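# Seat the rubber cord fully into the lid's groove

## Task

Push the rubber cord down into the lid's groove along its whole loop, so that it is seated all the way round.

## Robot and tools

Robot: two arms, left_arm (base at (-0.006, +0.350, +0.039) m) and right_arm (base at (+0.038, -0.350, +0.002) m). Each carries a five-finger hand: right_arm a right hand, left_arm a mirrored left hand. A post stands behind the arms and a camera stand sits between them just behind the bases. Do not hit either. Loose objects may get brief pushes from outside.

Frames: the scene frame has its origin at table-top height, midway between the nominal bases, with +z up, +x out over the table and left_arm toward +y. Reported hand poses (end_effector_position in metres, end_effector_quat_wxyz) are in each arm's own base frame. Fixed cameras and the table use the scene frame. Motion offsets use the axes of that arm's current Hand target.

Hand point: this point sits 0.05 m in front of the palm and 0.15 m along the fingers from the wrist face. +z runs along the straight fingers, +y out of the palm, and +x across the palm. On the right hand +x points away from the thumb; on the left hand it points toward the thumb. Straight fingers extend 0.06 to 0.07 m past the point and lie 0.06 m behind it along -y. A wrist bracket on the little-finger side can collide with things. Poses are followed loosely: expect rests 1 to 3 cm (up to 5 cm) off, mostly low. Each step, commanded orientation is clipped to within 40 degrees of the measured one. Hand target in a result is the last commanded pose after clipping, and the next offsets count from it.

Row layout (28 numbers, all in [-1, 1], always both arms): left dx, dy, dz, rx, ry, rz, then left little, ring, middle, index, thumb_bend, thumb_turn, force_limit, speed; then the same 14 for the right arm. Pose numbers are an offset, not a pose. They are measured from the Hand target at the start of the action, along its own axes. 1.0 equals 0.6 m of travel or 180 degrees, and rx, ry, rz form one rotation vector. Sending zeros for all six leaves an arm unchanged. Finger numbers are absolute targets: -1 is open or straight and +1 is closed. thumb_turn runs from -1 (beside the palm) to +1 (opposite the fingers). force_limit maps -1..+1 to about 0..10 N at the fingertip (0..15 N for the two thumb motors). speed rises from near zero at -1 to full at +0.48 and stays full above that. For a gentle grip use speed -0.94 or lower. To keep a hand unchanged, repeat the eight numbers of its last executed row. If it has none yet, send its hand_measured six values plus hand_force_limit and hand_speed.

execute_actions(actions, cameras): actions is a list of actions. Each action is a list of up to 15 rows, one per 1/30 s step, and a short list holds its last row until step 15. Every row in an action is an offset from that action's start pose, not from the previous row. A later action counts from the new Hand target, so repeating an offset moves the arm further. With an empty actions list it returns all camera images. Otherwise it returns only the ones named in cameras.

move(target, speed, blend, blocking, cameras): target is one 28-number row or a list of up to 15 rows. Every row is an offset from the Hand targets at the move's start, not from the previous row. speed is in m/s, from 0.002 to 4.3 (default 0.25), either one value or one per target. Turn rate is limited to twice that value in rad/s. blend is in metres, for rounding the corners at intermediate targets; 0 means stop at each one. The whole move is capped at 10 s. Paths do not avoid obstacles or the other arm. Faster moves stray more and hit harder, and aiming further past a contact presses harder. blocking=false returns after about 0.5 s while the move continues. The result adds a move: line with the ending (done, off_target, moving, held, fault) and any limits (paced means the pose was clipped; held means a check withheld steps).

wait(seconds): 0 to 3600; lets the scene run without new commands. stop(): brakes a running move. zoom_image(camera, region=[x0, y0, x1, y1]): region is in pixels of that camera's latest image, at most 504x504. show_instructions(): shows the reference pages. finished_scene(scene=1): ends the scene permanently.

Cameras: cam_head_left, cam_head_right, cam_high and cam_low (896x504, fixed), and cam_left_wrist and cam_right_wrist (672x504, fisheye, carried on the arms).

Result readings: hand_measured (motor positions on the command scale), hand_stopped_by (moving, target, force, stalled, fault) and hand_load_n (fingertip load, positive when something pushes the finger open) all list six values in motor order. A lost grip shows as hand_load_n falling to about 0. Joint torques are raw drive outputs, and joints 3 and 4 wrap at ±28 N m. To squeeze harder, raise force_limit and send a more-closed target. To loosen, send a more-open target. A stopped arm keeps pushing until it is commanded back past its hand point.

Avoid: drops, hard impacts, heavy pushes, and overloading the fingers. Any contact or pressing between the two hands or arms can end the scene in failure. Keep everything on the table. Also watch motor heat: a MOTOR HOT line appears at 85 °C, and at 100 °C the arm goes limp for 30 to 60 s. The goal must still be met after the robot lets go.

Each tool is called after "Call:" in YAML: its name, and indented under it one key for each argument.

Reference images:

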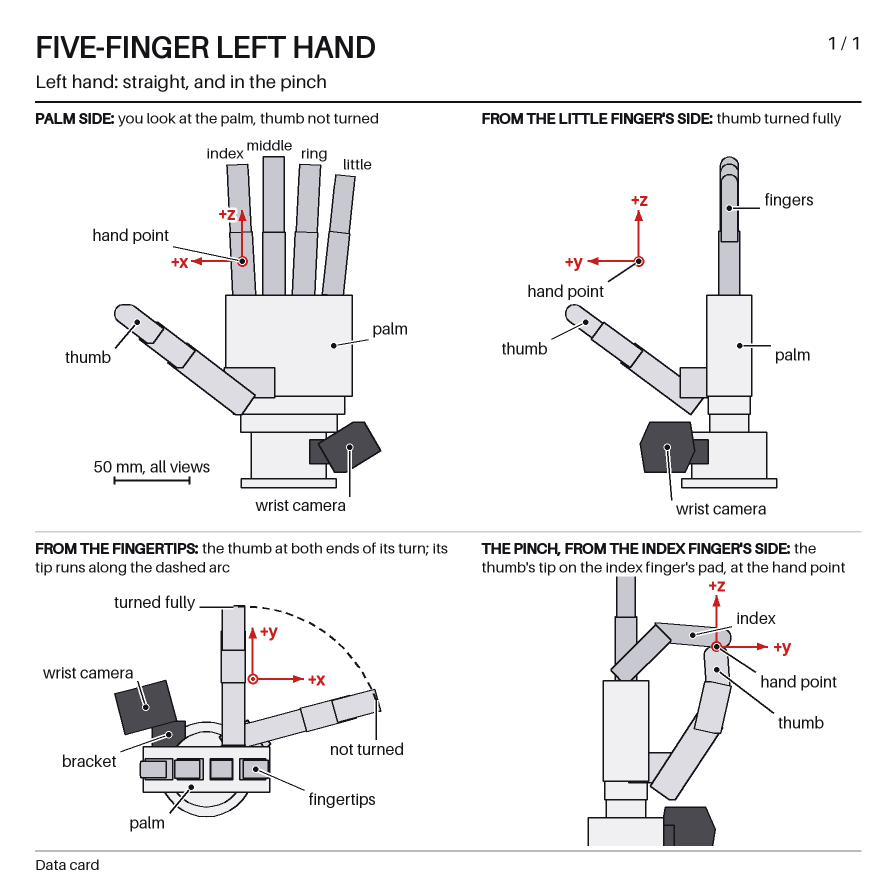

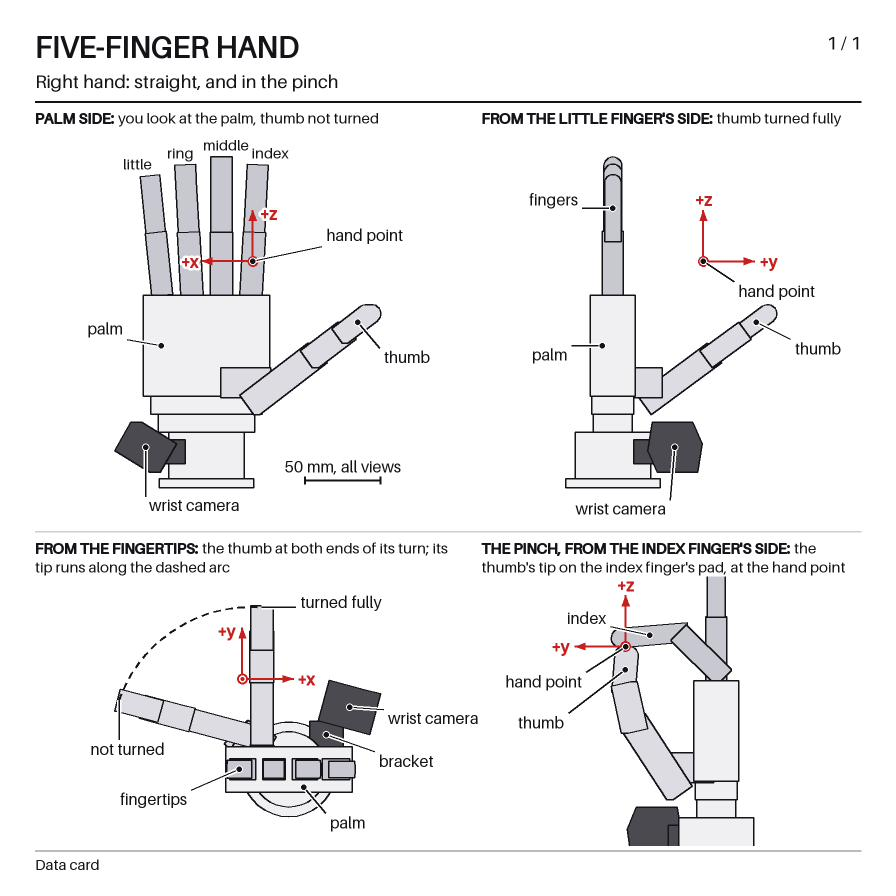

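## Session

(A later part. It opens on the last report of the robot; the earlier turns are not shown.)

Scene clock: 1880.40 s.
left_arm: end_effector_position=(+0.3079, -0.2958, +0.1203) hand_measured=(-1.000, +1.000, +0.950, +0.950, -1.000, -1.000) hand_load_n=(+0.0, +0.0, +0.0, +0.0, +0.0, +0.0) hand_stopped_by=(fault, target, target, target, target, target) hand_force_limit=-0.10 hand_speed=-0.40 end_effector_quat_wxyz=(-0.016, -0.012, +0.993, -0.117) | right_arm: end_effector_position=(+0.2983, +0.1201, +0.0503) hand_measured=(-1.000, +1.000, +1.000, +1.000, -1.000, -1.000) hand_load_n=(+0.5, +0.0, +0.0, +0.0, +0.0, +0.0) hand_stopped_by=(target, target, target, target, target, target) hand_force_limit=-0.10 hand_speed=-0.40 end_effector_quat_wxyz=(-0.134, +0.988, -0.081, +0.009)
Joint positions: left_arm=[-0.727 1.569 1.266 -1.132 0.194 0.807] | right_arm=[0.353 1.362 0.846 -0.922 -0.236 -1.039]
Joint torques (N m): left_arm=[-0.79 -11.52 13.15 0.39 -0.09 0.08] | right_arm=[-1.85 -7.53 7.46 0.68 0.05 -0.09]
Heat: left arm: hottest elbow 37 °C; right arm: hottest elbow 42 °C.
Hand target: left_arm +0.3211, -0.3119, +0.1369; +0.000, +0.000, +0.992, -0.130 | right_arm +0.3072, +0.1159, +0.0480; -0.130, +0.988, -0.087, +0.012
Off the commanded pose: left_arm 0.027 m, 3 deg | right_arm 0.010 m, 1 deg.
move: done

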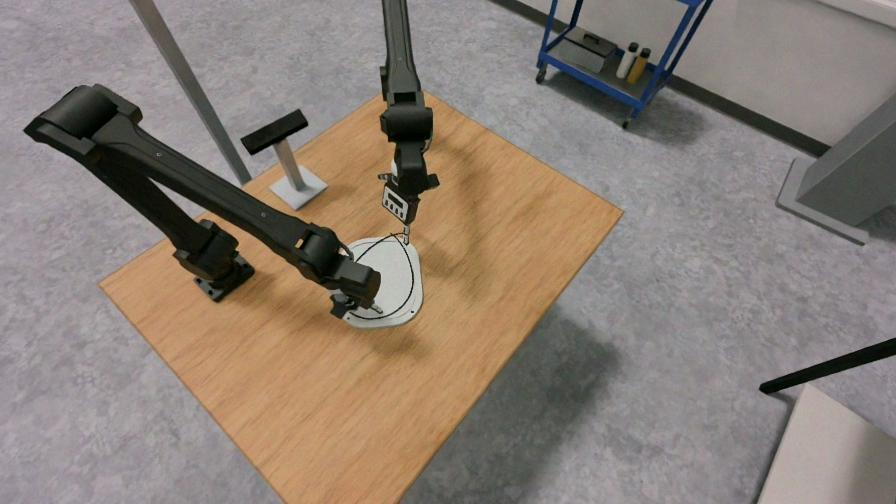

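Call:
move:
  target: [0,0,0,0,0,0,-1,1,0.95,0.95,-1,-1,-0.1,-0.4, 0.0083,0.0035,-0.0025,0,0,0,-1,1,1,1,-1,-1,-0.1,-0.4]
  speed: 0.03
  cameras: ["cam_high"]

Call:
zoom_image:
  camera: "cam_high"
  region: [335, 285, 415, 335]

Scene clock: 1888.43 s.
left_arm: end_effector_position=(+0.3079, -0.2958, +0.1203) hand_measured=(-1.000, +1.000, +0.950, +0.950, -1.000, -1.000) hand_load_n=(+0.0, +0.0, +0.0, -0.5, +0.0, +0.0) hand_stopped_by=(fault, target, target, target, target, target) hand_force_limit=-0.10 hand_speed=-0.40 end_effector_quat_wxyz=(-0.016, -0.012, +0.993, -0.117) | right_arm: end_effector_position=(+0.2993, +0.1189, +0.0498) hand_measured=(-1.000, +1.000, +1.000, +1.000, -1.000, -1.000) hand_load_n=(+0.0, +0.0, +0.0, +0.0, +0.0, +0.0) hand_stopped_by=(target, target, target, target, target, target) hand_force_limit=-0.10 hand_speed=-0.40 end_effector_quat_wxyz=(-0.138, +0.987, -0.077, +0.008)
Joint positions: left_arm=[-0.727 1.569 1.266 -1.132 0.194 0.807] | right_arm=[0.345 1.363 0.846 -0.922 -0.244 -1.053]
Joint torques (N m): left_arm=[-0.44 -10.75 13.39 0.49 -0.09 0.11] | right_arm=[-2.26 -7.06 8.12 0.43 0.29 -0.1]
Heat: left arm: hottest elbow 37 °C; right arm: hottest elbow 42 °C.
Hand target: left_arm +0.3211, -0.3119, +0.1369; +0.000, +0.000, +0.992, -0.130 | right_arm +0.3117, +0.1126, +0.0490; -0.130, +0.988, -0.087, +0.012
Off the commanded pose: left_arm 0.027 m, 3 deg | right_arm 0.014 m, 1 deg.
move: off_target (right_arm)

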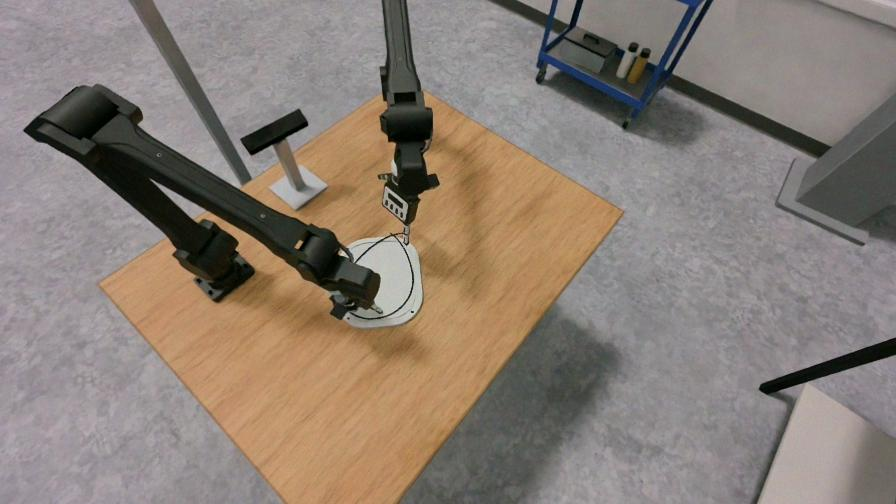

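Scaled by 6.300 from the camera's image (finer frame: 1280x720).

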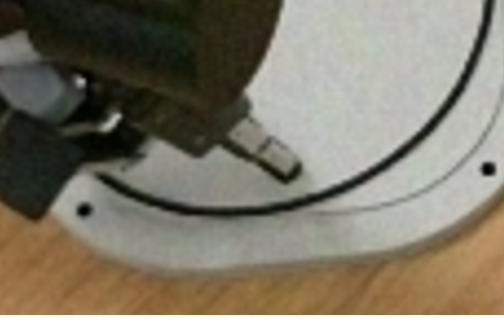

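Call:
move:
  target:
    - [0,0,0,0,0,0,-1,1,0.95,0.95,-1,-1,-0.1,-0.4, -0.0222,-0.0076,-0.0023,0,0,0,-1,1,1,1,-1,-1,-0.1,-0.4]
    - [0,0,0,0,0,0,-1,1,0.95,0.95,-1,-1,-0.1,-0.4, 0,0.0007,-0.0045,0,0,0,-1,1,1,1,-1,-1,-0.1,-0.4]
  speed: 0.03
  cameras: ["cam_high"]

Call:
zoom_image:
  camera: "cam_high"
  region: [335, 285, 415, 335]

Scene clock: 1896.90 s.
left_arm: end_effector_position=(+0.3079, -0.2958, +0.1203) hand_measured=(-1.000, +1.000, +0.950, +0.950, -1.000, -1.000) hand_load_n=(+0.0, +0.5, +0.0, +0.0, +0.0, +0.0) hand_stopped_by=(fault, target, target, target, target, target) hand_force_limit=-0.10 hand_speed=-0.40 end_effector_quat_wxyz=(-0.016, -0.012, +0.993, -0.117) | right_arm: end_effector_position=(+0.3008, +0.1153, +0.0500) hand_measured=(-1.000, +1.000, +1.000, +1.000, -1.000, -1.000) hand_load_n=(+0.0, +0.0, +0.5, +0.0, +0.0, +0.0) hand_stopped_by=(target, target, target, target, target, target) hand_force_limit=-0.10 hand_speed=-0.40 end_effector_quat_wxyz=(-0.135, +0.987, -0.080, +0.011)
Joint positions: left_arm=[-0.727 1.569 1.266 -1.132 0.194 0.807] | right_arm=[0.337 1.363 0.846 -0.922 -0.239 -1.056]
Joint torques (N m): left_arm=[-0.62 -10.99 13.44 0.38 -0.08 0.08] | right_arm=[-1.85 -7.41 8.29 0.13 0.09 -0.08]
Heat: left arm: hottest elbow 38 °C; right arm: hottest elbow 42 °C.
Hand target: left_arm +0.3211, -0.3119, +0.1369; +0.000, +0.000, +0.992, -0.130 | right_arm +0.3116, +0.1115, +0.0515; -0.130, +0.988, -0.087, +0.012
Off the commanded pose: left_arm 0.027 m, 3 deg | right_arm 0.012 m, 1 deg.
move: off_target (right_arm)

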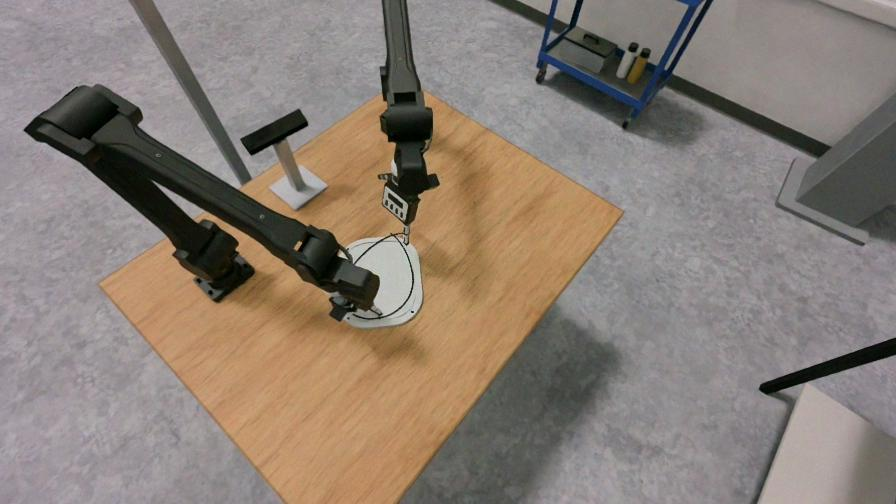

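Scaled by 6.300 from the camera's image (finer frame: 1280x720).

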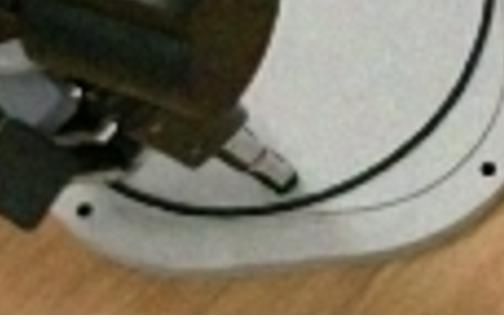

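Call:
move:
  target:
    - [0,0,0,0,0,0,-1,1,0.95,0.95,-1,-1,-0.1,-0.4, -0.0203,-0.0162,-0.0448,0,0,0,-1,1,1,1,-1,-1,-0.1,-0.4]
    - [0,0,0,0,0,0,-1,1,0.95,0.95,-1,-1,-0.1,-0.4, -0.0092,-0.0095,-0.0121,0,0,0,-1,1,1,1,-1,-1,-0.1,-0.4]
    - [0,0,0,0,0,0,-1,1,0.95,0.95,-1,-1,-0.1,-0.4, -0.0092,-0.0039,0.0088,0,0,0,-1,1,1,1,-1,-1,-0.1,-0.4]
  speed: [0.08,0.08,0.03]
  cameras: ["cam_high"]

Call:
zoom_image:
  camera: "cam_high"
  region: [335, 285, 415, 335]

Scene clock: 1916.40 s.
left_arm: end_effector_position=(+0.3079, -0.2958, +0.1203) hand_measured=(-1.000, +1.000, +0.950, +0.950, -1.000, -1.000) hand_load_n=(+0.0, +0.0, +0.0, +0.5, +0.0, +0.0) hand_stopped_by=(fault, target, target, target, target, target) hand_force_limit=-0.10 hand_speed=-0.40 end_effector_quat_wxyz=(-0.016, -0.012, +0.993, -0.117) | right_arm: end_effector_position=(+0.2988, +0.1137, +0.0523) hand_measured=(-1.000, +1.000, +1.000, +1.000, -1.000, -1.000) hand_load_n=(+0.0, +0.0, +0.0, +0.0, +0.0, +0.0) hand_stopped_by=(target, target, target, target, target, target) hand_force_limit=-0.10 hand_speed=-0.40 end_effector_quat_wxyz=(-0.130, +0.988, -0.087, +0.007)
Joint positions: left_arm=[-0.727 1.569 1.266 -1.132 0.194 0.807] | right_arm=[0.337 1.361 0.851 -0.938 -0.231 -1.044]
Joint torques (N m): left_arm=[-0.5 -11.4 13.44 0.43 -0.04 0.06] | right_arm=[-0.73 -7.36 6.93 1.46 -0.12 -0.05]
Heat: left arm: hottest elbow 38 °C; right arm: hottest elbow 42 °C.
Hand target: left_arm +0.3211, -0.3119, +0.1369; +0.000, +0.000, +0.992, -0.130 | right_arm +0.3068, +0.1160, +0.0470; -0.130, +0.988, -0.087, +0.012
Off the commanded pose: left_arm 0.027 m, 3 deg | right_arm 0.010 m, 1 deg.
move: done

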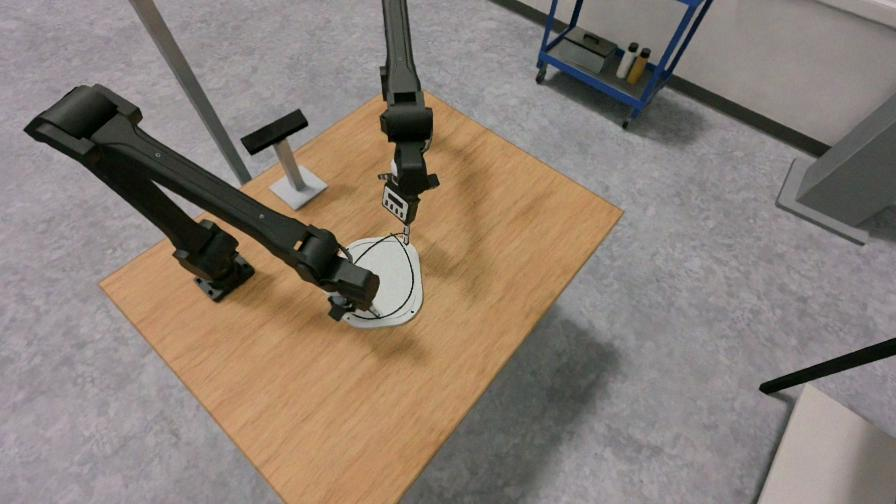

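Scaled by 6.300 from the camera's image (finer frame: 1280x720).

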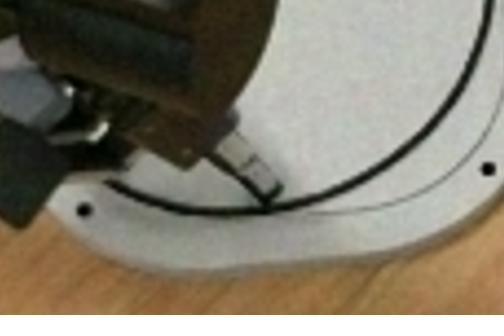

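Call:
move:
  target:
    - [0,0,0,0,0,0,-1,1,0.95,0.95,-1,-1,-0.1,-0.4, 0,-0.0367,-0.1368,0,0,0,-1,1,1,1,-1,-1,-0.1,-0.4]
    - [0,0,0,0,0,0,-1,1,0.95,0.95,-1,-1,-0.1,-0.4, 0.0049,-0.0233,-0.0766,0,0,0,-1,1,1,1,-1,-1,-0.1,-0.4]
    - [0,0,0,0,0,0,-1,1,0.95,0.95,-1,-1,-0.1,-0.4, 0.0049,-0.0026,0.0007,0,0,0,-1,1,1,1,-1,-1,-0.1,-0.4]
  speed: [0.12,0.1,0.05]
  cameras: ["cam_high"]

Call:
zoom_image:
  camera: "cam_high"
  region: [335, 285, 415, 335]

Scene clock: 1930.00 s.
left_arm: end_effector_position=(+0.3079, -0.2958, +0.1203) hand_measured=(-1.000, +1.000, +0.950, +0.950, -1.000, -1.000) hand_load_n=(+0.0, +0.0, +0.0, +0.0, +0.0, +0.0) hand_stopped_by=(fault, target, target, target, target, target) hand_force_limit=-0.10 hand_speed=-0.40 end_effector_quat_wxyz=(-0.016, -0.012, +0.993, -0.117) | right_arm: end_effector_position=(+0.3105, +0.1171, +0.0537) hand_measured=(-1.000, +1.000, +1.000, +1.000, -1.000, -1.000) hand_load_n=(+0.0, +0.0, +0.0, +0.0, +0.0, +0.0) hand_stopped_by=(target, target, target, target, target, target) hand_force_limit=-0.10 hand_speed=-0.40 end_effector_quat_wxyz=(-0.132, +0.987, -0.086, +0.015)
Joint positions: left_arm=[-0.727 1.569 1.266 -1.132 0.194 0.807] | right_arm=[0.337 1.379 0.874 -0.927 -0.228 -1.044]
Joint torques (N m): left_arm=[-0.26 -10.23 13.29 0.4 -0.07 0.09] | right_arm=[-0.67 -8.53 6.02 1.03 -0.24 -0.06]
Heat: left arm: hottest elbow 39 °C; right arm: hottest elbow 41 °C.
Hand target: left_arm +0.3211, -0.3119, +0.1369; +0.000, +0.000, +0.992, -0.130 | right_arm +0.3098, +0.1171, +0.0469; -0.130, +0.988, -0.087, +0.012
Off the commanded pose: left_arm 0.027 m, 3 deg | right_arm 0.007 m, 0 deg.
move: done

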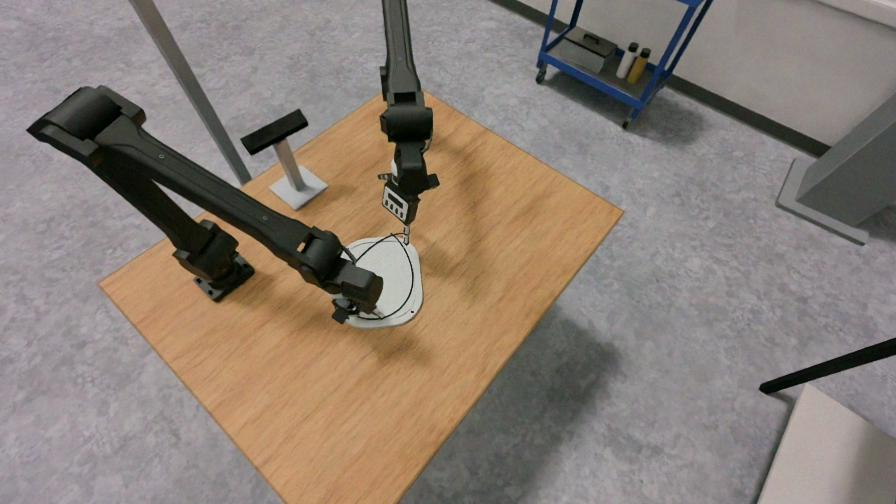

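Scaled by 6.300 from the camera's image (finer frame: 1280x720).

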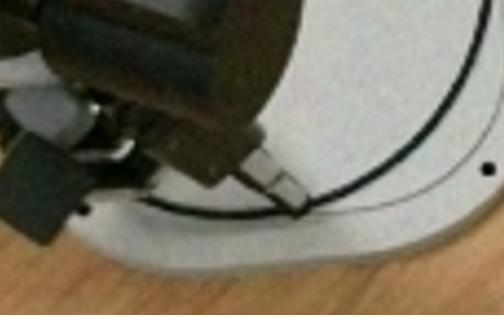

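Call:
move:
  target:
    - [0,0,0,0,0,0,-1,1,0.95,0.95,-1,-1,-0.1,-0.4, 0,-0.0367,-0.1368,0,0,0,-1,1,1,1,-1,-1,-0.1,-0.4]
    - [0,0,0,0,0,0,-1,1,0.95,0.95,-1,-1,-0.1,-0.4, 0.0069,-0.0162,-0.0785,0,0,0,-1,1,1,1,-1,-1,-0.1,-0.4]
    - [0,0,0,0,0,0,-1,1,0.95,0.95,-1,-1,-0.1,-0.4, 0.0069,0.0045,-0.0012,0,0,0,-1,1,1,1,-1,-1,-0.1,-0.4]
  speed: [0.12,0.1,0.05]
  cameras: ["cam_high"]

Call:
zoom_image:
  camera: "cam_high"
  region: [335, 285, 415, 335]

Scene clock: 1940.57 s.
left_arm: end_effector_position=(+0.3079, -0.2958, +0.1203) hand_measured=(-1.000, +1.000, +0.950, +0.950, -1.000, -1.000) hand_load_n=(+0.0, +0.0, +0.0, +0.0, +0.0, +0.0) hand_stopped_by=(fault, target, target, target, target, target) hand_force_limit=-0.10 hand_speed=-0.40 end_effector_quat_wxyz=(-0.016, -0.012, +0.993, -0.117) | right_arm: end_effector_position=(+0.3129, +0.1160, +0.0540) hand_measured=(-1.000, +1.000, +1.000, +1.000, -1.000, -1.000) hand_load_n=(+0.0, +0.0, +0.0, +0.5, +0.0, +0.0) hand_stopped_by=(target, target, target, target, target, target) hand_force_limit=-0.10 hand_speed=-0.40 end_effector_quat_wxyz=(-0.131, +0.987, -0.087, +0.014)
Joint positions: left_arm=[-0.727 1.569 1.266 -1.132 0.194 0.807] | right_arm=[0.332 1.386 0.881 -0.931 -0.228 -1.047]
Joint torques (N m): left_arm=[-0.15 -11.16 13.45 0.61 -0.12 0.11] | right_arm=[-1.2 -8.53 5.97 1.06 -0.28 -0.13]
Heat: left arm: hottest elbow 39 °C; right arm: hottest elbow 41 °C.
Hand target: left_arm +0.3211, -0.3119, +0.1369; +0.000, +0.000, +0.992, -0.130 | right_arm +0.3134, +0.1136, +0.0468; -0.130, +0.988, -0.087, +0.012
Off the commanded pose: left_arm 0.027 m, 3 deg | right_arm 0.008 m, 0 deg.
move: done

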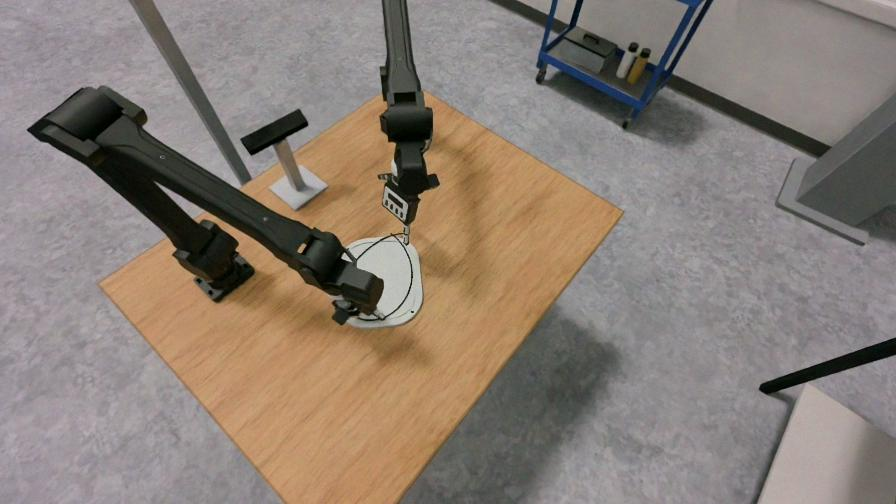

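Scaled by 6.300 from the camera's image (finer frame: 1280x720).

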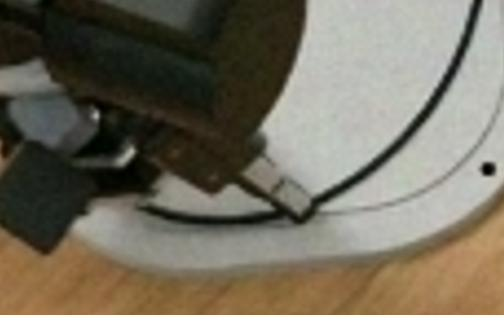

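Call:
move:
  target: [0,0,0,0,0,0,-1,1,0.95,0.95,-1,-1,-0.1,-0.4, -0.02,-0.0367,-0.1368,0,0,0,-1,1,1,1,-1,-1,-0.1,-0.4]
  speed: 0.12
  cameras: ["cam_high","cam_low","cam_head_right"]

Call:
zoom_image:
  camera: "cam_high"
  region: [335, 285, 415, 335]

Call:
zoom_image:
  camera: "cam_low"
  region: [420, 190, 570, 290]

Call:
zoom_image:
  camera: "cam_head_right"
  region: [400, 210, 500, 295]

Scene clock: 1953.90 s.
left_arm: end_effector_position=(+0.3079, -0.2958, +0.1203) hand_measured=(-1.000, +1.000, +0.950, +0.950, -1.000, -1.000) hand_load_n=(+0.0, +0.0, +0.0, +0.0, +0.0, +0.0) hand_stopped_by=(fault, target, target, target, target, target) hand_force_limit=-0.10 hand_speed=-0.40 end_effector_quat_wxyz=(-0.016, -0.012, +0.993, -0.117) | right_arm: end_effector_position=(+0.2885, +0.1083, +0.1159) hand_measured=(-1.000, +1.000, +1.000, +1.000, -1.000, -1.000) hand_load_n=(+0.0, +0.0, +0.0, +0.0, +0.0, +0.0) hand_stopped_by=(target, target, target, target, target, target) hand_force_limit=-0.10 hand_speed=-0.40 end_effector_quat_wxyz=(-0.123, +0.988, -0.090, -0.005)
Joint positions: left_arm=[-0.727 1.569 1.266 -1.132 0.194 0.807] | right_arm=[0.334 1.276 0.953 -1.154 -0.229 -1.045]
Joint torques (N m): left_arm=[-0.09 -10.7 13.31 0.7 -0.01 0.05] | right_arm=[-0.26 -9.05 9.98 0.03 -0.2 0.01]
Heat: left arm: hottest elbow 39 °C; right arm: hottest elbow 40 °C.
Hand target: left_arm +0.3211, -0.3119, +0.1369; +0.000, +0.000, +0.992, -0.130 | right_arm +0.3017, +0.1158, +0.1319; -0.130, +0.988, -0.087, +0.012
Off the commanded pose: left_arm 0.027 m, 3 deg | right_arm 0.022 m, 2 deg.
move: off_target (right_arm)
Images, in order (width x height): cam_head_right 896x504, cam_high 896x504, cam_low 896x504.

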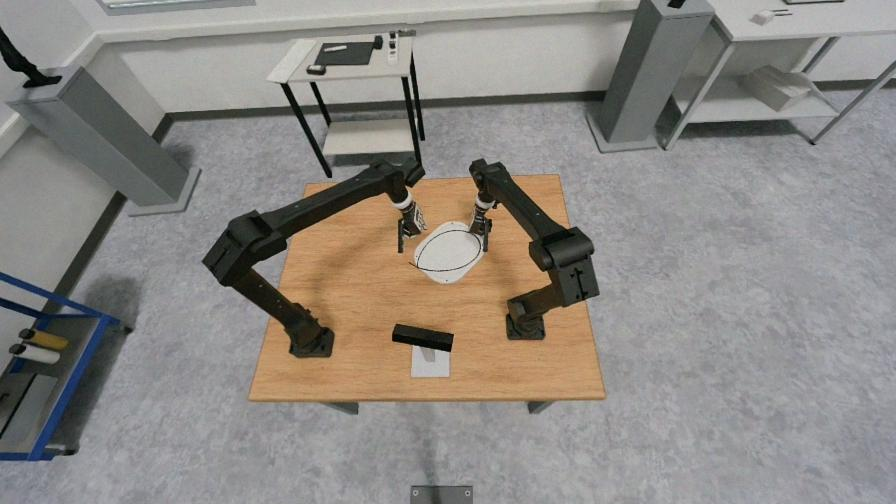

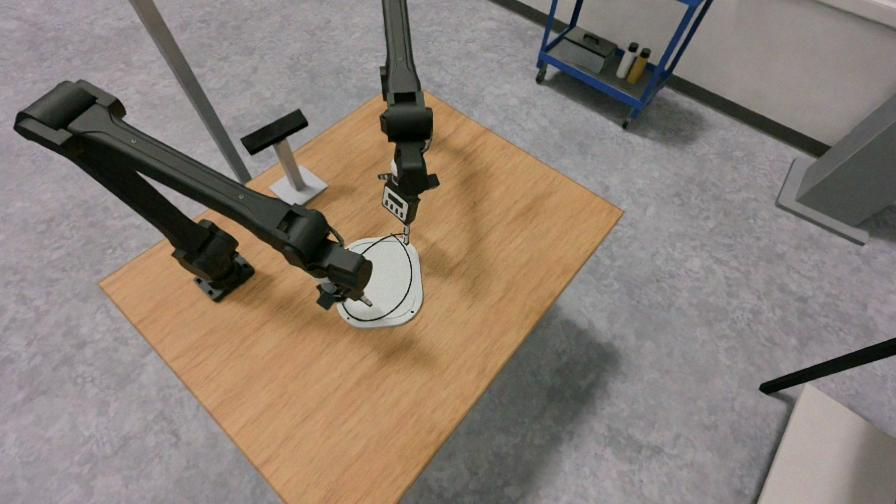

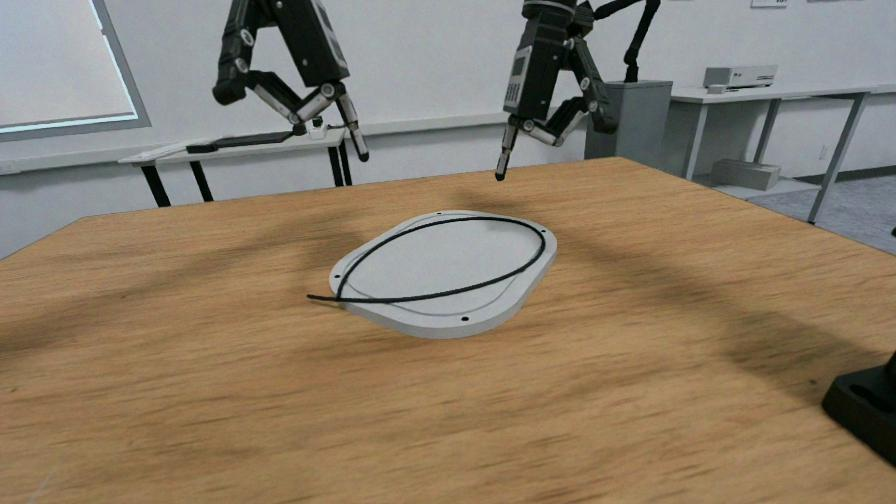

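Scaled by 6.300 from the camera's image (finer frame: 1280x720).

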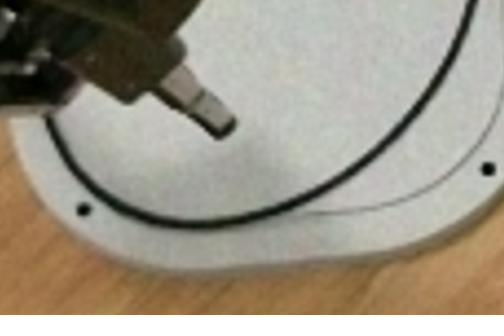

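Scaled by 3.360 from the camera's image (finer frame: 1280x720).

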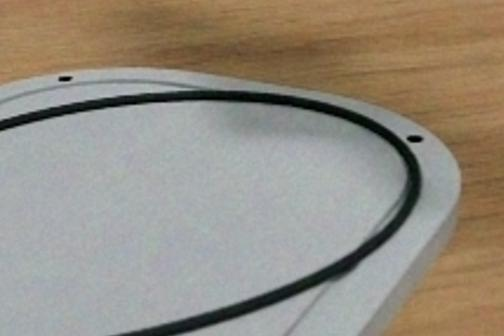

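Scaled by 5.040 from the camera's image (finer frame: 1280x720).

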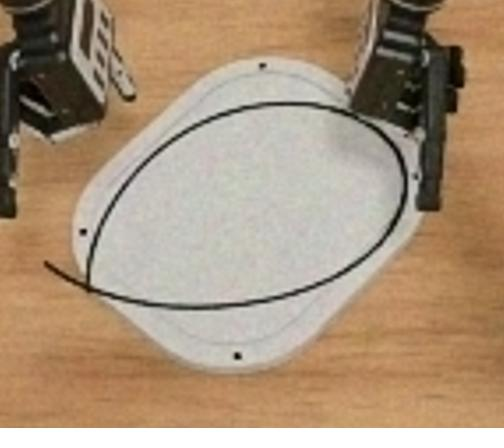

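Call:
wait:
  seconds: 0.1
  cameras: ["cam_left_wrist","cam_right_wrist"]

Call:
zoom_image:
  camera: "cam_left_wrist"
  region: [290, 0, 450, 120]

Call:
zoom_image:
  camera: "cam_right_wrist"
  region: [200, 20, 360, 140]

Scene clock: 1967.97 s.
left_arm: end_effector_position=(+0.3079, -0.2958, +0.1203) hand_measured=(-1.000, +1.000, +0.950, +0.950, -1.000, -1.000) hand_load_n=(+0.0, +0.0, +0.0, +0.0, +0.0, +0.0) hand_stopped_by=(fault, target, target, target, target, target) hand_force_limit=-0.10 hand_speed=-0.40 end_effector_quat_wxyz=(-0.016, -0.012, +0.993, -0.117) | right_arm: end_effector_position=(+0.2885, +0.1083, +0.1159) hand_measured=(-1.000, +1.000, +1.000, +1.000, -1.000, -1.000) hand_load_n=(+0.0, +0.0, +0.0, +0.0, +0.0, +0.0) hand_stopped_by=(target, target, target, target, target, target) hand_force_limit=-0.10 hand_speed=-0.40 end_effector_quat_wxyz=(-0.123, +0.988, -0.090, -0.005)
Joint positions: left_arm=[-0.727 1.569 1.266 -1.132 0.194 0.807] | right_arm=[0.334 1.276 0.953 -1.154 -0.229 -1.045]
Joint torques (N m): left_arm=[-0.38 -11.22 13.38 0.58 -0.07 0.06] | right_arm=[-0.21 -8.94 9.98 0.02 -0.2 0]
Heat: left arm: hottest elbow 39 °C; right arm: hottest elbow 42 °C.
Hand target: left_arm +0.3211, -0.3119, +0.1369; +0.000, +0.000, +0.992, -0.130 | right_arm +0.3017, +0.1158, +0.1319; -0.130, +0.988, -0.087, +0.012
Off the commanded pose: left_arm 0.027 m, 3 deg | right_arm 0.022 m, 2 deg.
wait: 0.10 s; at rest from the start
cam_left_wrist: T_world_to_cam=[[-0.24024, -0.93668, 0.2548, -0.24001], [-0.82713, 0.33491, 0.45132, 0.30432], [-0.50808, -0.10233, -0.85521, 0.34575]] pos_world=[0.36972, -0.29135, 0.2195]
cam_right_wrist: T_world_to_cam=[[0.04748, -0.97507, -0.21675, 0.11458], [-0.87558, -0.14507, 0.46079, 0.21725], [-0.48074, 0.1679, -0.86064, 0.3343]] pos_world=[0.34549, 0.08711, 0.21244]

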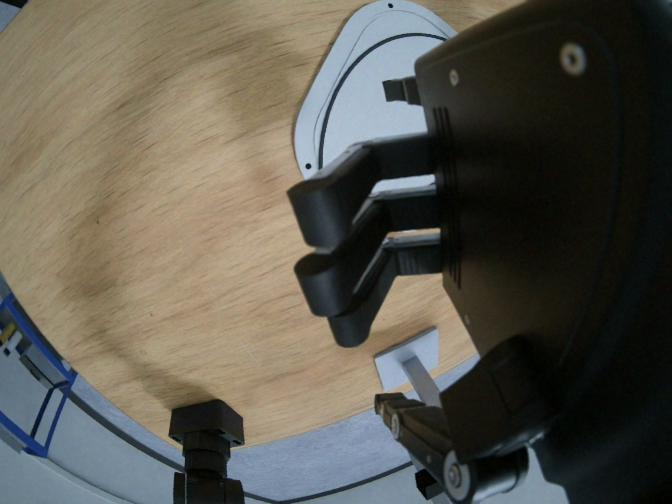

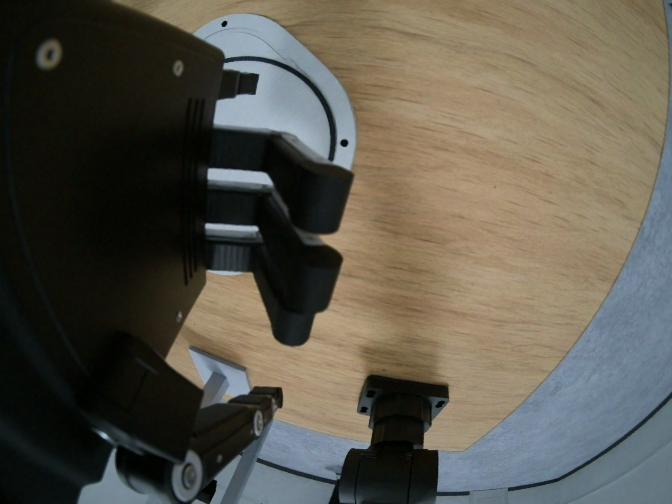

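Scaled by 3.150 from the camera's image (finer frame: 960x720).

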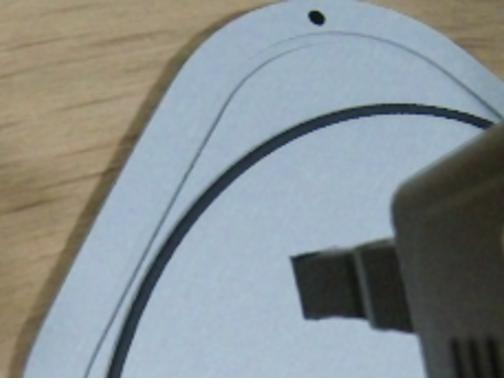

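Scaled by 3.150 from the camera's image (finer frame: 960x720).

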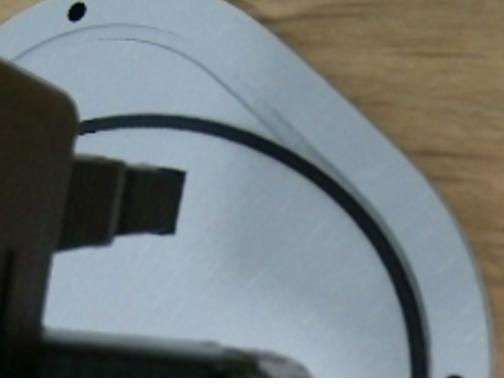

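Call:
move:
  target:
    - [0,0,0,0,0,0,-1,1,0.95,0.95,-1,-1,-0.1,-0.4, -0.0059,0.0438,0.0521,0,0,0,-1,1,1,1,-1,-1,-0.1,-0.4]
    - [0,0,0,0,0,0,-1,1,0.95,0.95,-1,-1,-0.1,-0.4, -0.0059,0.0645,0.1294,0,0,0,-1,1,1,1,-1,-1,-0.1,-0.4]
  speed: [0.1,0.05]
  cameras: ["cam_high"]

Call:
zoom_image:
  camera: "cam_high"
  region: [335, 285, 415, 335]

Scene clock: 1986.53 s.
left_arm: end_effector_position=(+0.3079, -0.2958, +0.1203) hand_measured=(-1.000, +1.000, +0.950, +0.950, -1.000, -1.000) hand_load_n=(+0.0, +0.5, +0.0, +0.0, +0.0, +0.0) hand_stopped_by=(fault, target, target, target, target, target) hand_force_limit=-0.10 hand_speed=-0.40 end_effector_quat_wxyz=(-0.016, -0.012, +0.993, -0.117) | right_arm: end_effector_position=(+0.2942, +0.1009, +0.0515) hand_measured=(-1.000, +1.000, +1.000, +1.000, -1.000, -1.000) hand_load_n=(+0.0, +0.0, +0.0, +0.0, +0.0, +0.0) hand_stopped_by=(target, target, target, target, target, target) hand_force_limit=-0.10 hand_speed=-0.40 end_effector_quat_wxyz=(-0.130, +0.988, -0.088, +0.013)
Joint positions: left_arm=[-0.727 1.569 1.266 -1.132 0.194 0.807] | right_arm=[0.309 1.333 0.823 -0.934 -0.229 -1.07]
Joint torques (N m): left_arm=[-0.38 -11.16 13.52 0.32 -0.08 0.02] | right_arm=[-1.14 -8 6.16 0.9 -0.33 -0.13]
Heat: left arm: hottest elbow 39 °C; right arm: hottest elbow 43 °C.
Hand target: left_arm +0.3211, -0.3119, +0.1369; +0.000, +0.000, +0.992, -0.130 | right_arm +0.2951, +0.0993, +0.0468; -0.130, +0.988, -0.087, +0.012
Off the commanded pose: left_arm 0.027 m, 3 deg | right_arm 0.005 m, 0 deg.
move: done

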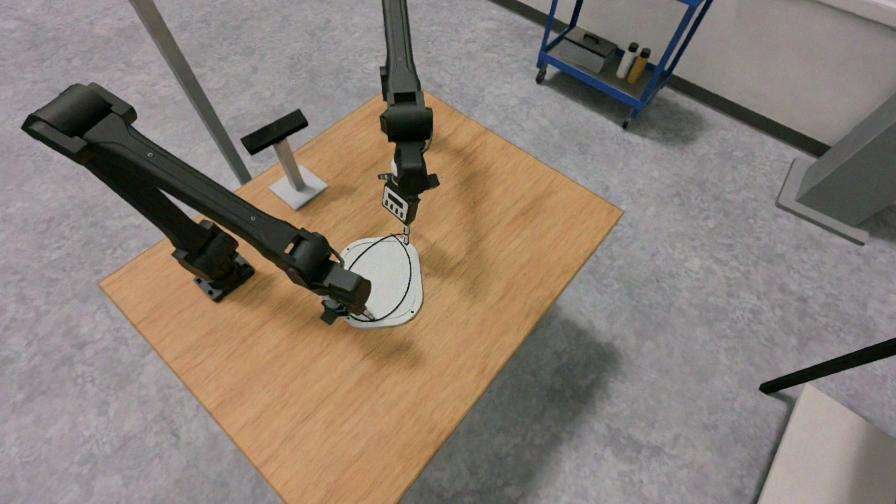

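Scaled by 6.300 from the camera's image (finer frame: 1280x720).

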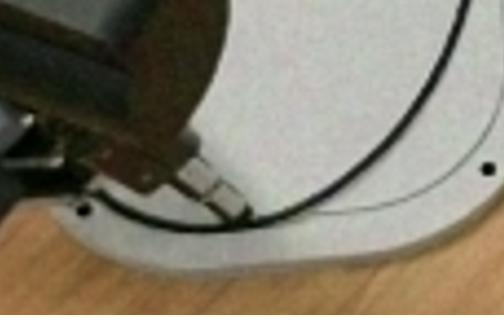

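Call:
execute_actions:
  actions:
    - [[0,0,0,0,0,0,-1,1,0.95,0.95,-1,-1,-0.1,-0.4,0,-0.0029,-0.0107,0,0,0,-1,1,1,1,-1,-1,-0.1,-0.4],[0,0,0,0,0,0,-1,1,0.95,0.95,-1,-1,-0.1,-0.4,0,-0.0058,-0.0215,0,0,0,-1,1,1,1,-1,-1,-0.1,-0.4],[0,0,0,0,0,0,-1,1,0.95,0.95,-1,-1,-0.1,-0.4,0,-0.0086,-0.0322,0,0,0,-1,1,1,1,-1,-1,-0.1,-0.4],[0,0,0,0,0,0,-1,1,0.95,0.95,-1,-1,-0.1,-0.4,0,-0.0115,-0.0429,0,0,0,-1,1,1,1,-1,-1,-0.1,-0.4],[0,0,0,0,0,0,-1,1,0.95,0.95,-1,-1,-0.1,-0.4,0,-0.0144,-0.0537,0,0,0,-1,1,1,1,-1,-1,-0.1,-0.4],[0,0,0,0,0,0,-1,1,0.95,0.95,-1,-1,-0.1,-0.4,0,-0.0173,-0.0644,0,0,0,-1,1,1,1,-1,-1,-0.1,-0.4],[0,0,0,0,0,0,-1,1,0.95,0.95,-1,-1,-0.1,-0.4,0,-0.0201,-0.0751,0,0,0,-1,1,1,1,-1,-1,-0.1,-0.4],[0,0,0,0,0,0,-1,1,0.95,0.95,-1,-1,-0.1,-0.4,0,-0.0230,-0.0859,0,0,0,-1,1,1,1,-1,-1,-0.1,-0.4],[0,0,0,0,0,0,-1,1,0.95,0.95,-1,-1,-0.1,-0.4,0,-0.0259,-0.0966,0,0,0,-1,1,1,1,-1,-1,-0.1,-0.4]]
  cameras: ["cam_high"]

Call:
zoom_image:
  camera: "cam_high"
  region: [335, 285, 415, 335]

Scene clock: 2002.60 s.
left_arm: end_effector_position=(+0.3079, -0.2958, +0.1203) hand_measured=(-1.000, +1.000, +0.950, +0.950, -1.000, -1.000) hand_load_n=(+0.0, +0.0, +0.0, +0.0, -0.5, -0.5) hand_stopped_by=(fault, target, target, target, target, target) hand_force_limit=-0.10 hand_speed=-0.40 end_effector_quat_wxyz=(-0.016, -0.012, +0.993, -0.117) | right_arm: end_effector_position=(+0.2805, +0.0965, +0.0935) hand_measured=(-1.000, +1.000, +1.000, +1.000, -1.000, -1.000) hand_load_n=(+0.0, +0.0, +0.0, +0.0, +0.0, +0.0) hand_stopped_by=(target, target, target, target, target, target) hand_force_limit=-0.10 hand_speed=-0.40 end_effector_quat_wxyz=(-0.123, +0.988, -0.090, -0.003)
Joint positions: left_arm=[-0.727 1.569 1.266 -1.132 0.194 0.807] | right_arm=[0.309 1.266 0.882 -1.095 -0.23 -1.071]
Joint torques (N m): left_arm=[-0.44 -10.29 13.31 0.49 -0.08 0.04] | right_arm=[-1.14 -8.35 9.5 0.03 -0.31 -0.13]
Heat: left arm: hottest elbow 40 °C; right arm: hottest elbow 41 °C.
Hand target: left_arm +0.3211, -0.3119, +0.1369; +0.000, +0.000, +0.992, -0.130 | right_arm +0.2951, +0.0993, +0.1069; -0.130, +0.988, -0.087, +0.012
Off the commanded pose: left_arm 0.027 m, 3 deg | right_arm 0.020 m, 2 deg.
Step readings (end_effector_position of left_arm | right_arm):
0: (+0.3079, -0.2958, +0.1203) | (+0.2942, +0.1009, +0.0515)
1: (+0.3079, -0.2958, +0.1203) | (+0.2942, +0.1009, +0.0515)
2: (+0.3079, -0.2958, +0.1203) | (+0.2941, +0.1008, +0.0515)
4: (+0.3079, -0.2958, +0.1203) | (+0.2917, +0.1000, +0.0518)
8: (+0.3079, -0.2958, +0.1203) | (+0.2778, +0.0957, +0.0590)
15: (+0.3079, -0.2958, +0.1203) | (+0.2778, +0.0957, +0.0885)

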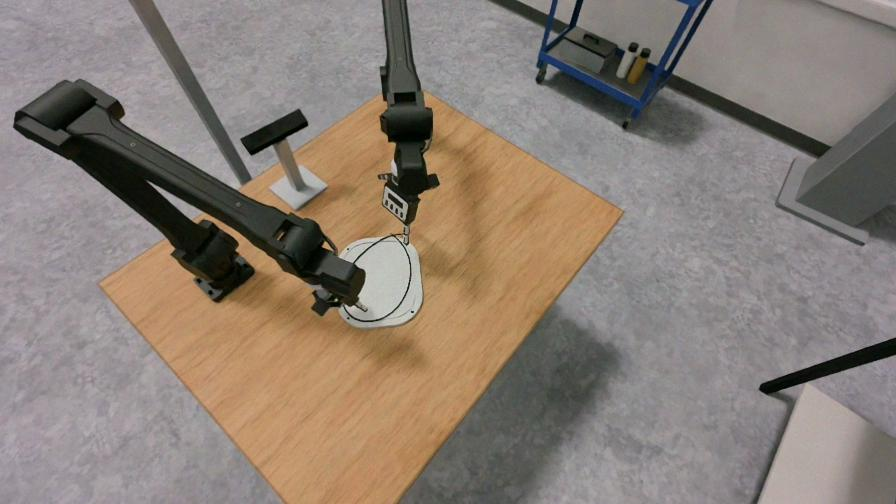

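Scaled by 6.300 from the camera's image (finer frame: 1280x720).

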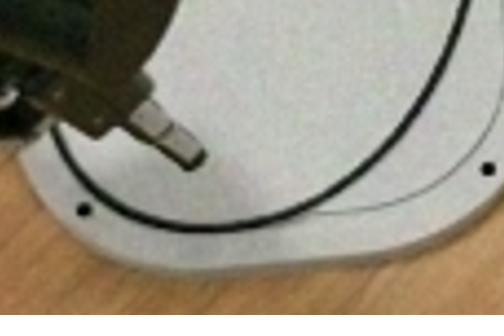

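Call:
move:
  target:
    - [0,0,0,0,0,0,-1,1,0.95,0.95,-1,-1,-0.1,-0.4, -0.0534,-0.0294,0.0284,0,0,0,-1,1,1,1,-1,-1,-0.1,-0.4]
    - [0,0,0,0,0,0,-1,1,0.95,0.95,-1,-1,-0.1,-0.4, -0.0534,-0.0087,0.1057,0,0,0,-1,1,1,1,-1,-1,-0.1,-0.4]
  speed: [0.1,0.05]

Call:
execute_actions:
  actions:
    - [[0,0,0,0,0,0,-1,1,0.95,0.95,-1,-1,-0.1,-0.4,0.0073,-0.0065,-0.0087,0,0,0,-1,1,1,1,-1,-1,-0.1,-0.4],[0,0,0,0,0,0,-1,1,0.95,0.95,-1,-1,-0.1,-0.4,0.0146,-0.0130,-0.0172,0,0,0,-1,1,1,1,-1,-1,-0.1,-0.4],[0,0,0,0,0,0,-1,1,0.95,0.95,-1,-1,-0.1,-0.4,0.0218,-0.0195,-0.0259,0,0,0,-1,1,1,1,-1,-1,-0.1,-0.4],[0,0,0,0,0,0,-1,1,0.95,0.95,-1,-1,-0.1,-0.4,0.0291,-0.0260,-0.0344,0,0,0,-1,1,1,1,-1,-1,-0.1,-0.4],[0,0,0,0,0,0,-1,1,0.95,0.95,-1,-1,-0.1,-0.4,0.0291,-0.0286,-0.0441,0,0,0,-1,1,1,1,-1,-1,-0.1,-0.4],[0,0,0,0,0,0,-1,1,0.95,0.95,-1,-1,-0.1,-0.4,0.0291,-0.0311,-0.0538,0,0,0,-1,1,1,1,-1,-1,-0.1,-0.4],[0,0,0,0,0,0,-1,1,0.95,0.95,-1,-1,-0.1,-0.4,0.0291,-0.0337,-0.0634,0,0,0,-1,1,1,1,-1,-1,-0.1,-0.4],[0,0,0,0,0,0,-1,1,0.95,0.95,-1,-1,-0.1,-0.4,0.0291,-0.0363,-0.0731,0,0,0,-1,1,1,1,-1,-1,-0.1,-0.4],[0,0,0,0,0,0,-1,1,0.95,0.95,-1,-1,-0.1,-0.4,0.0291,-0.0389,-0.0827,0,0,0,-1,1,1,1,-1,-1,-0.1,-0.4],[0,0,0,0,0,0,-1,1,0.95,0.95,-1,-1,-0.1,-0.4,0.0291,-0.0415,-0.0924,0,0,0,-1,1,1,1,-1,-1,-0.1,-0.4]]

Scene clock: 2044.60 s.
left_arm: end_effector_position=(+0.3079, -0.2958, +0.1203) hand_measured=(-1.000, +1.000, +0.950, +0.950, -1.000, -1.000) hand_load_n=(+0.0, +0.0, +0.0, +0.0, +0.0, +0.0) hand_stopped_by=(fault, target, target, target, target, target) hand_force_limit=-0.10 hand_speed=-0.40 end_effector_quat_wxyz=(-0.016, -0.012, +0.993, -0.117) | right_arm: end_effector_position=(+0.2667, +0.1246, +0.0512) hand_measured=(-1.000, +1.000, +1.000, +1.000, -1.000, -1.000) hand_load_n=(+0.0, +0.5, +0.0, +0.0, +0.0, +0.0) hand_stopped_by=(target, target, target, target, target, target) hand_force_limit=-0.10 hand_speed=-0.40 end_effector_quat_wxyz=(-0.131, +0.988, -0.085, +0.011)
Joint positions: left_arm=[-0.727 1.569 1.266 -1.132 0.194 0.807] | right_arm=[0.403 1.283 0.777 -0.919 -0.22 -0.979]
Joint torques (N m): left_arm=[-0.44 -10.99 13.44 0.44 -0.04 0.03] | right_arm=[-0.73 -7.18 6.24 1.11 -0.18 0.01]
Heat: left arm: hottest elbow 40 °C; right arm: hottest elbow 42 °C.
Hand target: left_arm +0.3211, -0.3119, +0.1369; +0.000, +0.000, +0.992, -0.130 | right_arm +0.2674, +0.1261, +0.0469; -0.130, +0.988, -0.087, +0.012
Off the commanded pose: left_arm 0.027 m, 3 deg | right_arm 0.005 m, 0 deg.
move: done

Scene clock: 2045.47 s.
left_arm: end_effector_position=(+0.3079, -0.2958, +0.1203) hand_measured=(-1.000, +1.000, +0.950, +0.950, -1.000, -1.000) hand_load_n=(+0.0, +0.0, +0.0, +0.0, -0.5, +0.0) hand_stopped_by=(fault, target, target, target, target, target) hand_force_limit=-0.10 hand_speed=-0.40 end_effector_quat_wxyz=(-0.016, -0.012, +0.993, -0.117) | right_arm: end_effector_position=(+0.2720, +0.1268, +0.0914) hand_measured=(-1.000, +1.000, +1.000, +1.000, -1.000, -1.000) hand_load_n=(+0.0, +0.0, +0.5, +0.0, +0.0, +0.0) hand_stopped_by=(target, target, target, target, target, target) hand_force_limit=-0.10 hand_speed=-0.40 end_effector_quat_wxyz=(-0.122, +0.989, -0.087, -0.005)
Joint positions: left_arm=[-0.727 1.569 1.266 -1.132 0.194 0.807] | right_arm=[0.403 1.274 0.883 -1.07 -0.219 -0.979]
Joint torques (N m): left_arm=[0.56 -10.64 13.48 0.43 -0.07 0.08] | right_arm=[-0.73 -8.76 9.59 0.06 -0.22 -0.03]
Heat: left arm: hottest elbow 40 °C; right arm: hottest elbow 42 °C.
Hand target: left_arm +0.3211, -0.3119, +0.1369; +0.000, +0.000, +0.992, -0.130 | right_arm +0.2861, +0.1326, +0.1069; -0.130, +0.988, -0.087, +0.012
Off the commanded pose: left_arm 0.027 m, 3 deg | right_arm 0.022 m, 2 deg.
Step readings (end_effector_position of left_arm | right_arm):
0: (+0.3079, -0.2958, +0.1203) | (+0.2667, +0.1246, +0.0512)
1: (+0.3079, -0.2958, +0.1203) | (+0.2667, +0.1246, +0.0512)
2: (+0.3079, -0.2958, +0.1203) | (+0.2667, +0.1246, +0.0512)
4: (+0.3079, -0.2958, +0.1203) | (+0.2662, +0.1243, +0.0519)
8: (+0.3079, -0.2958, +0.1203) | (+0.2650, +0.1238, +0.0600)
15: (+0.3079, -0.2958, +0.1203) | (+0.2721, +0.1268, +0.0872)


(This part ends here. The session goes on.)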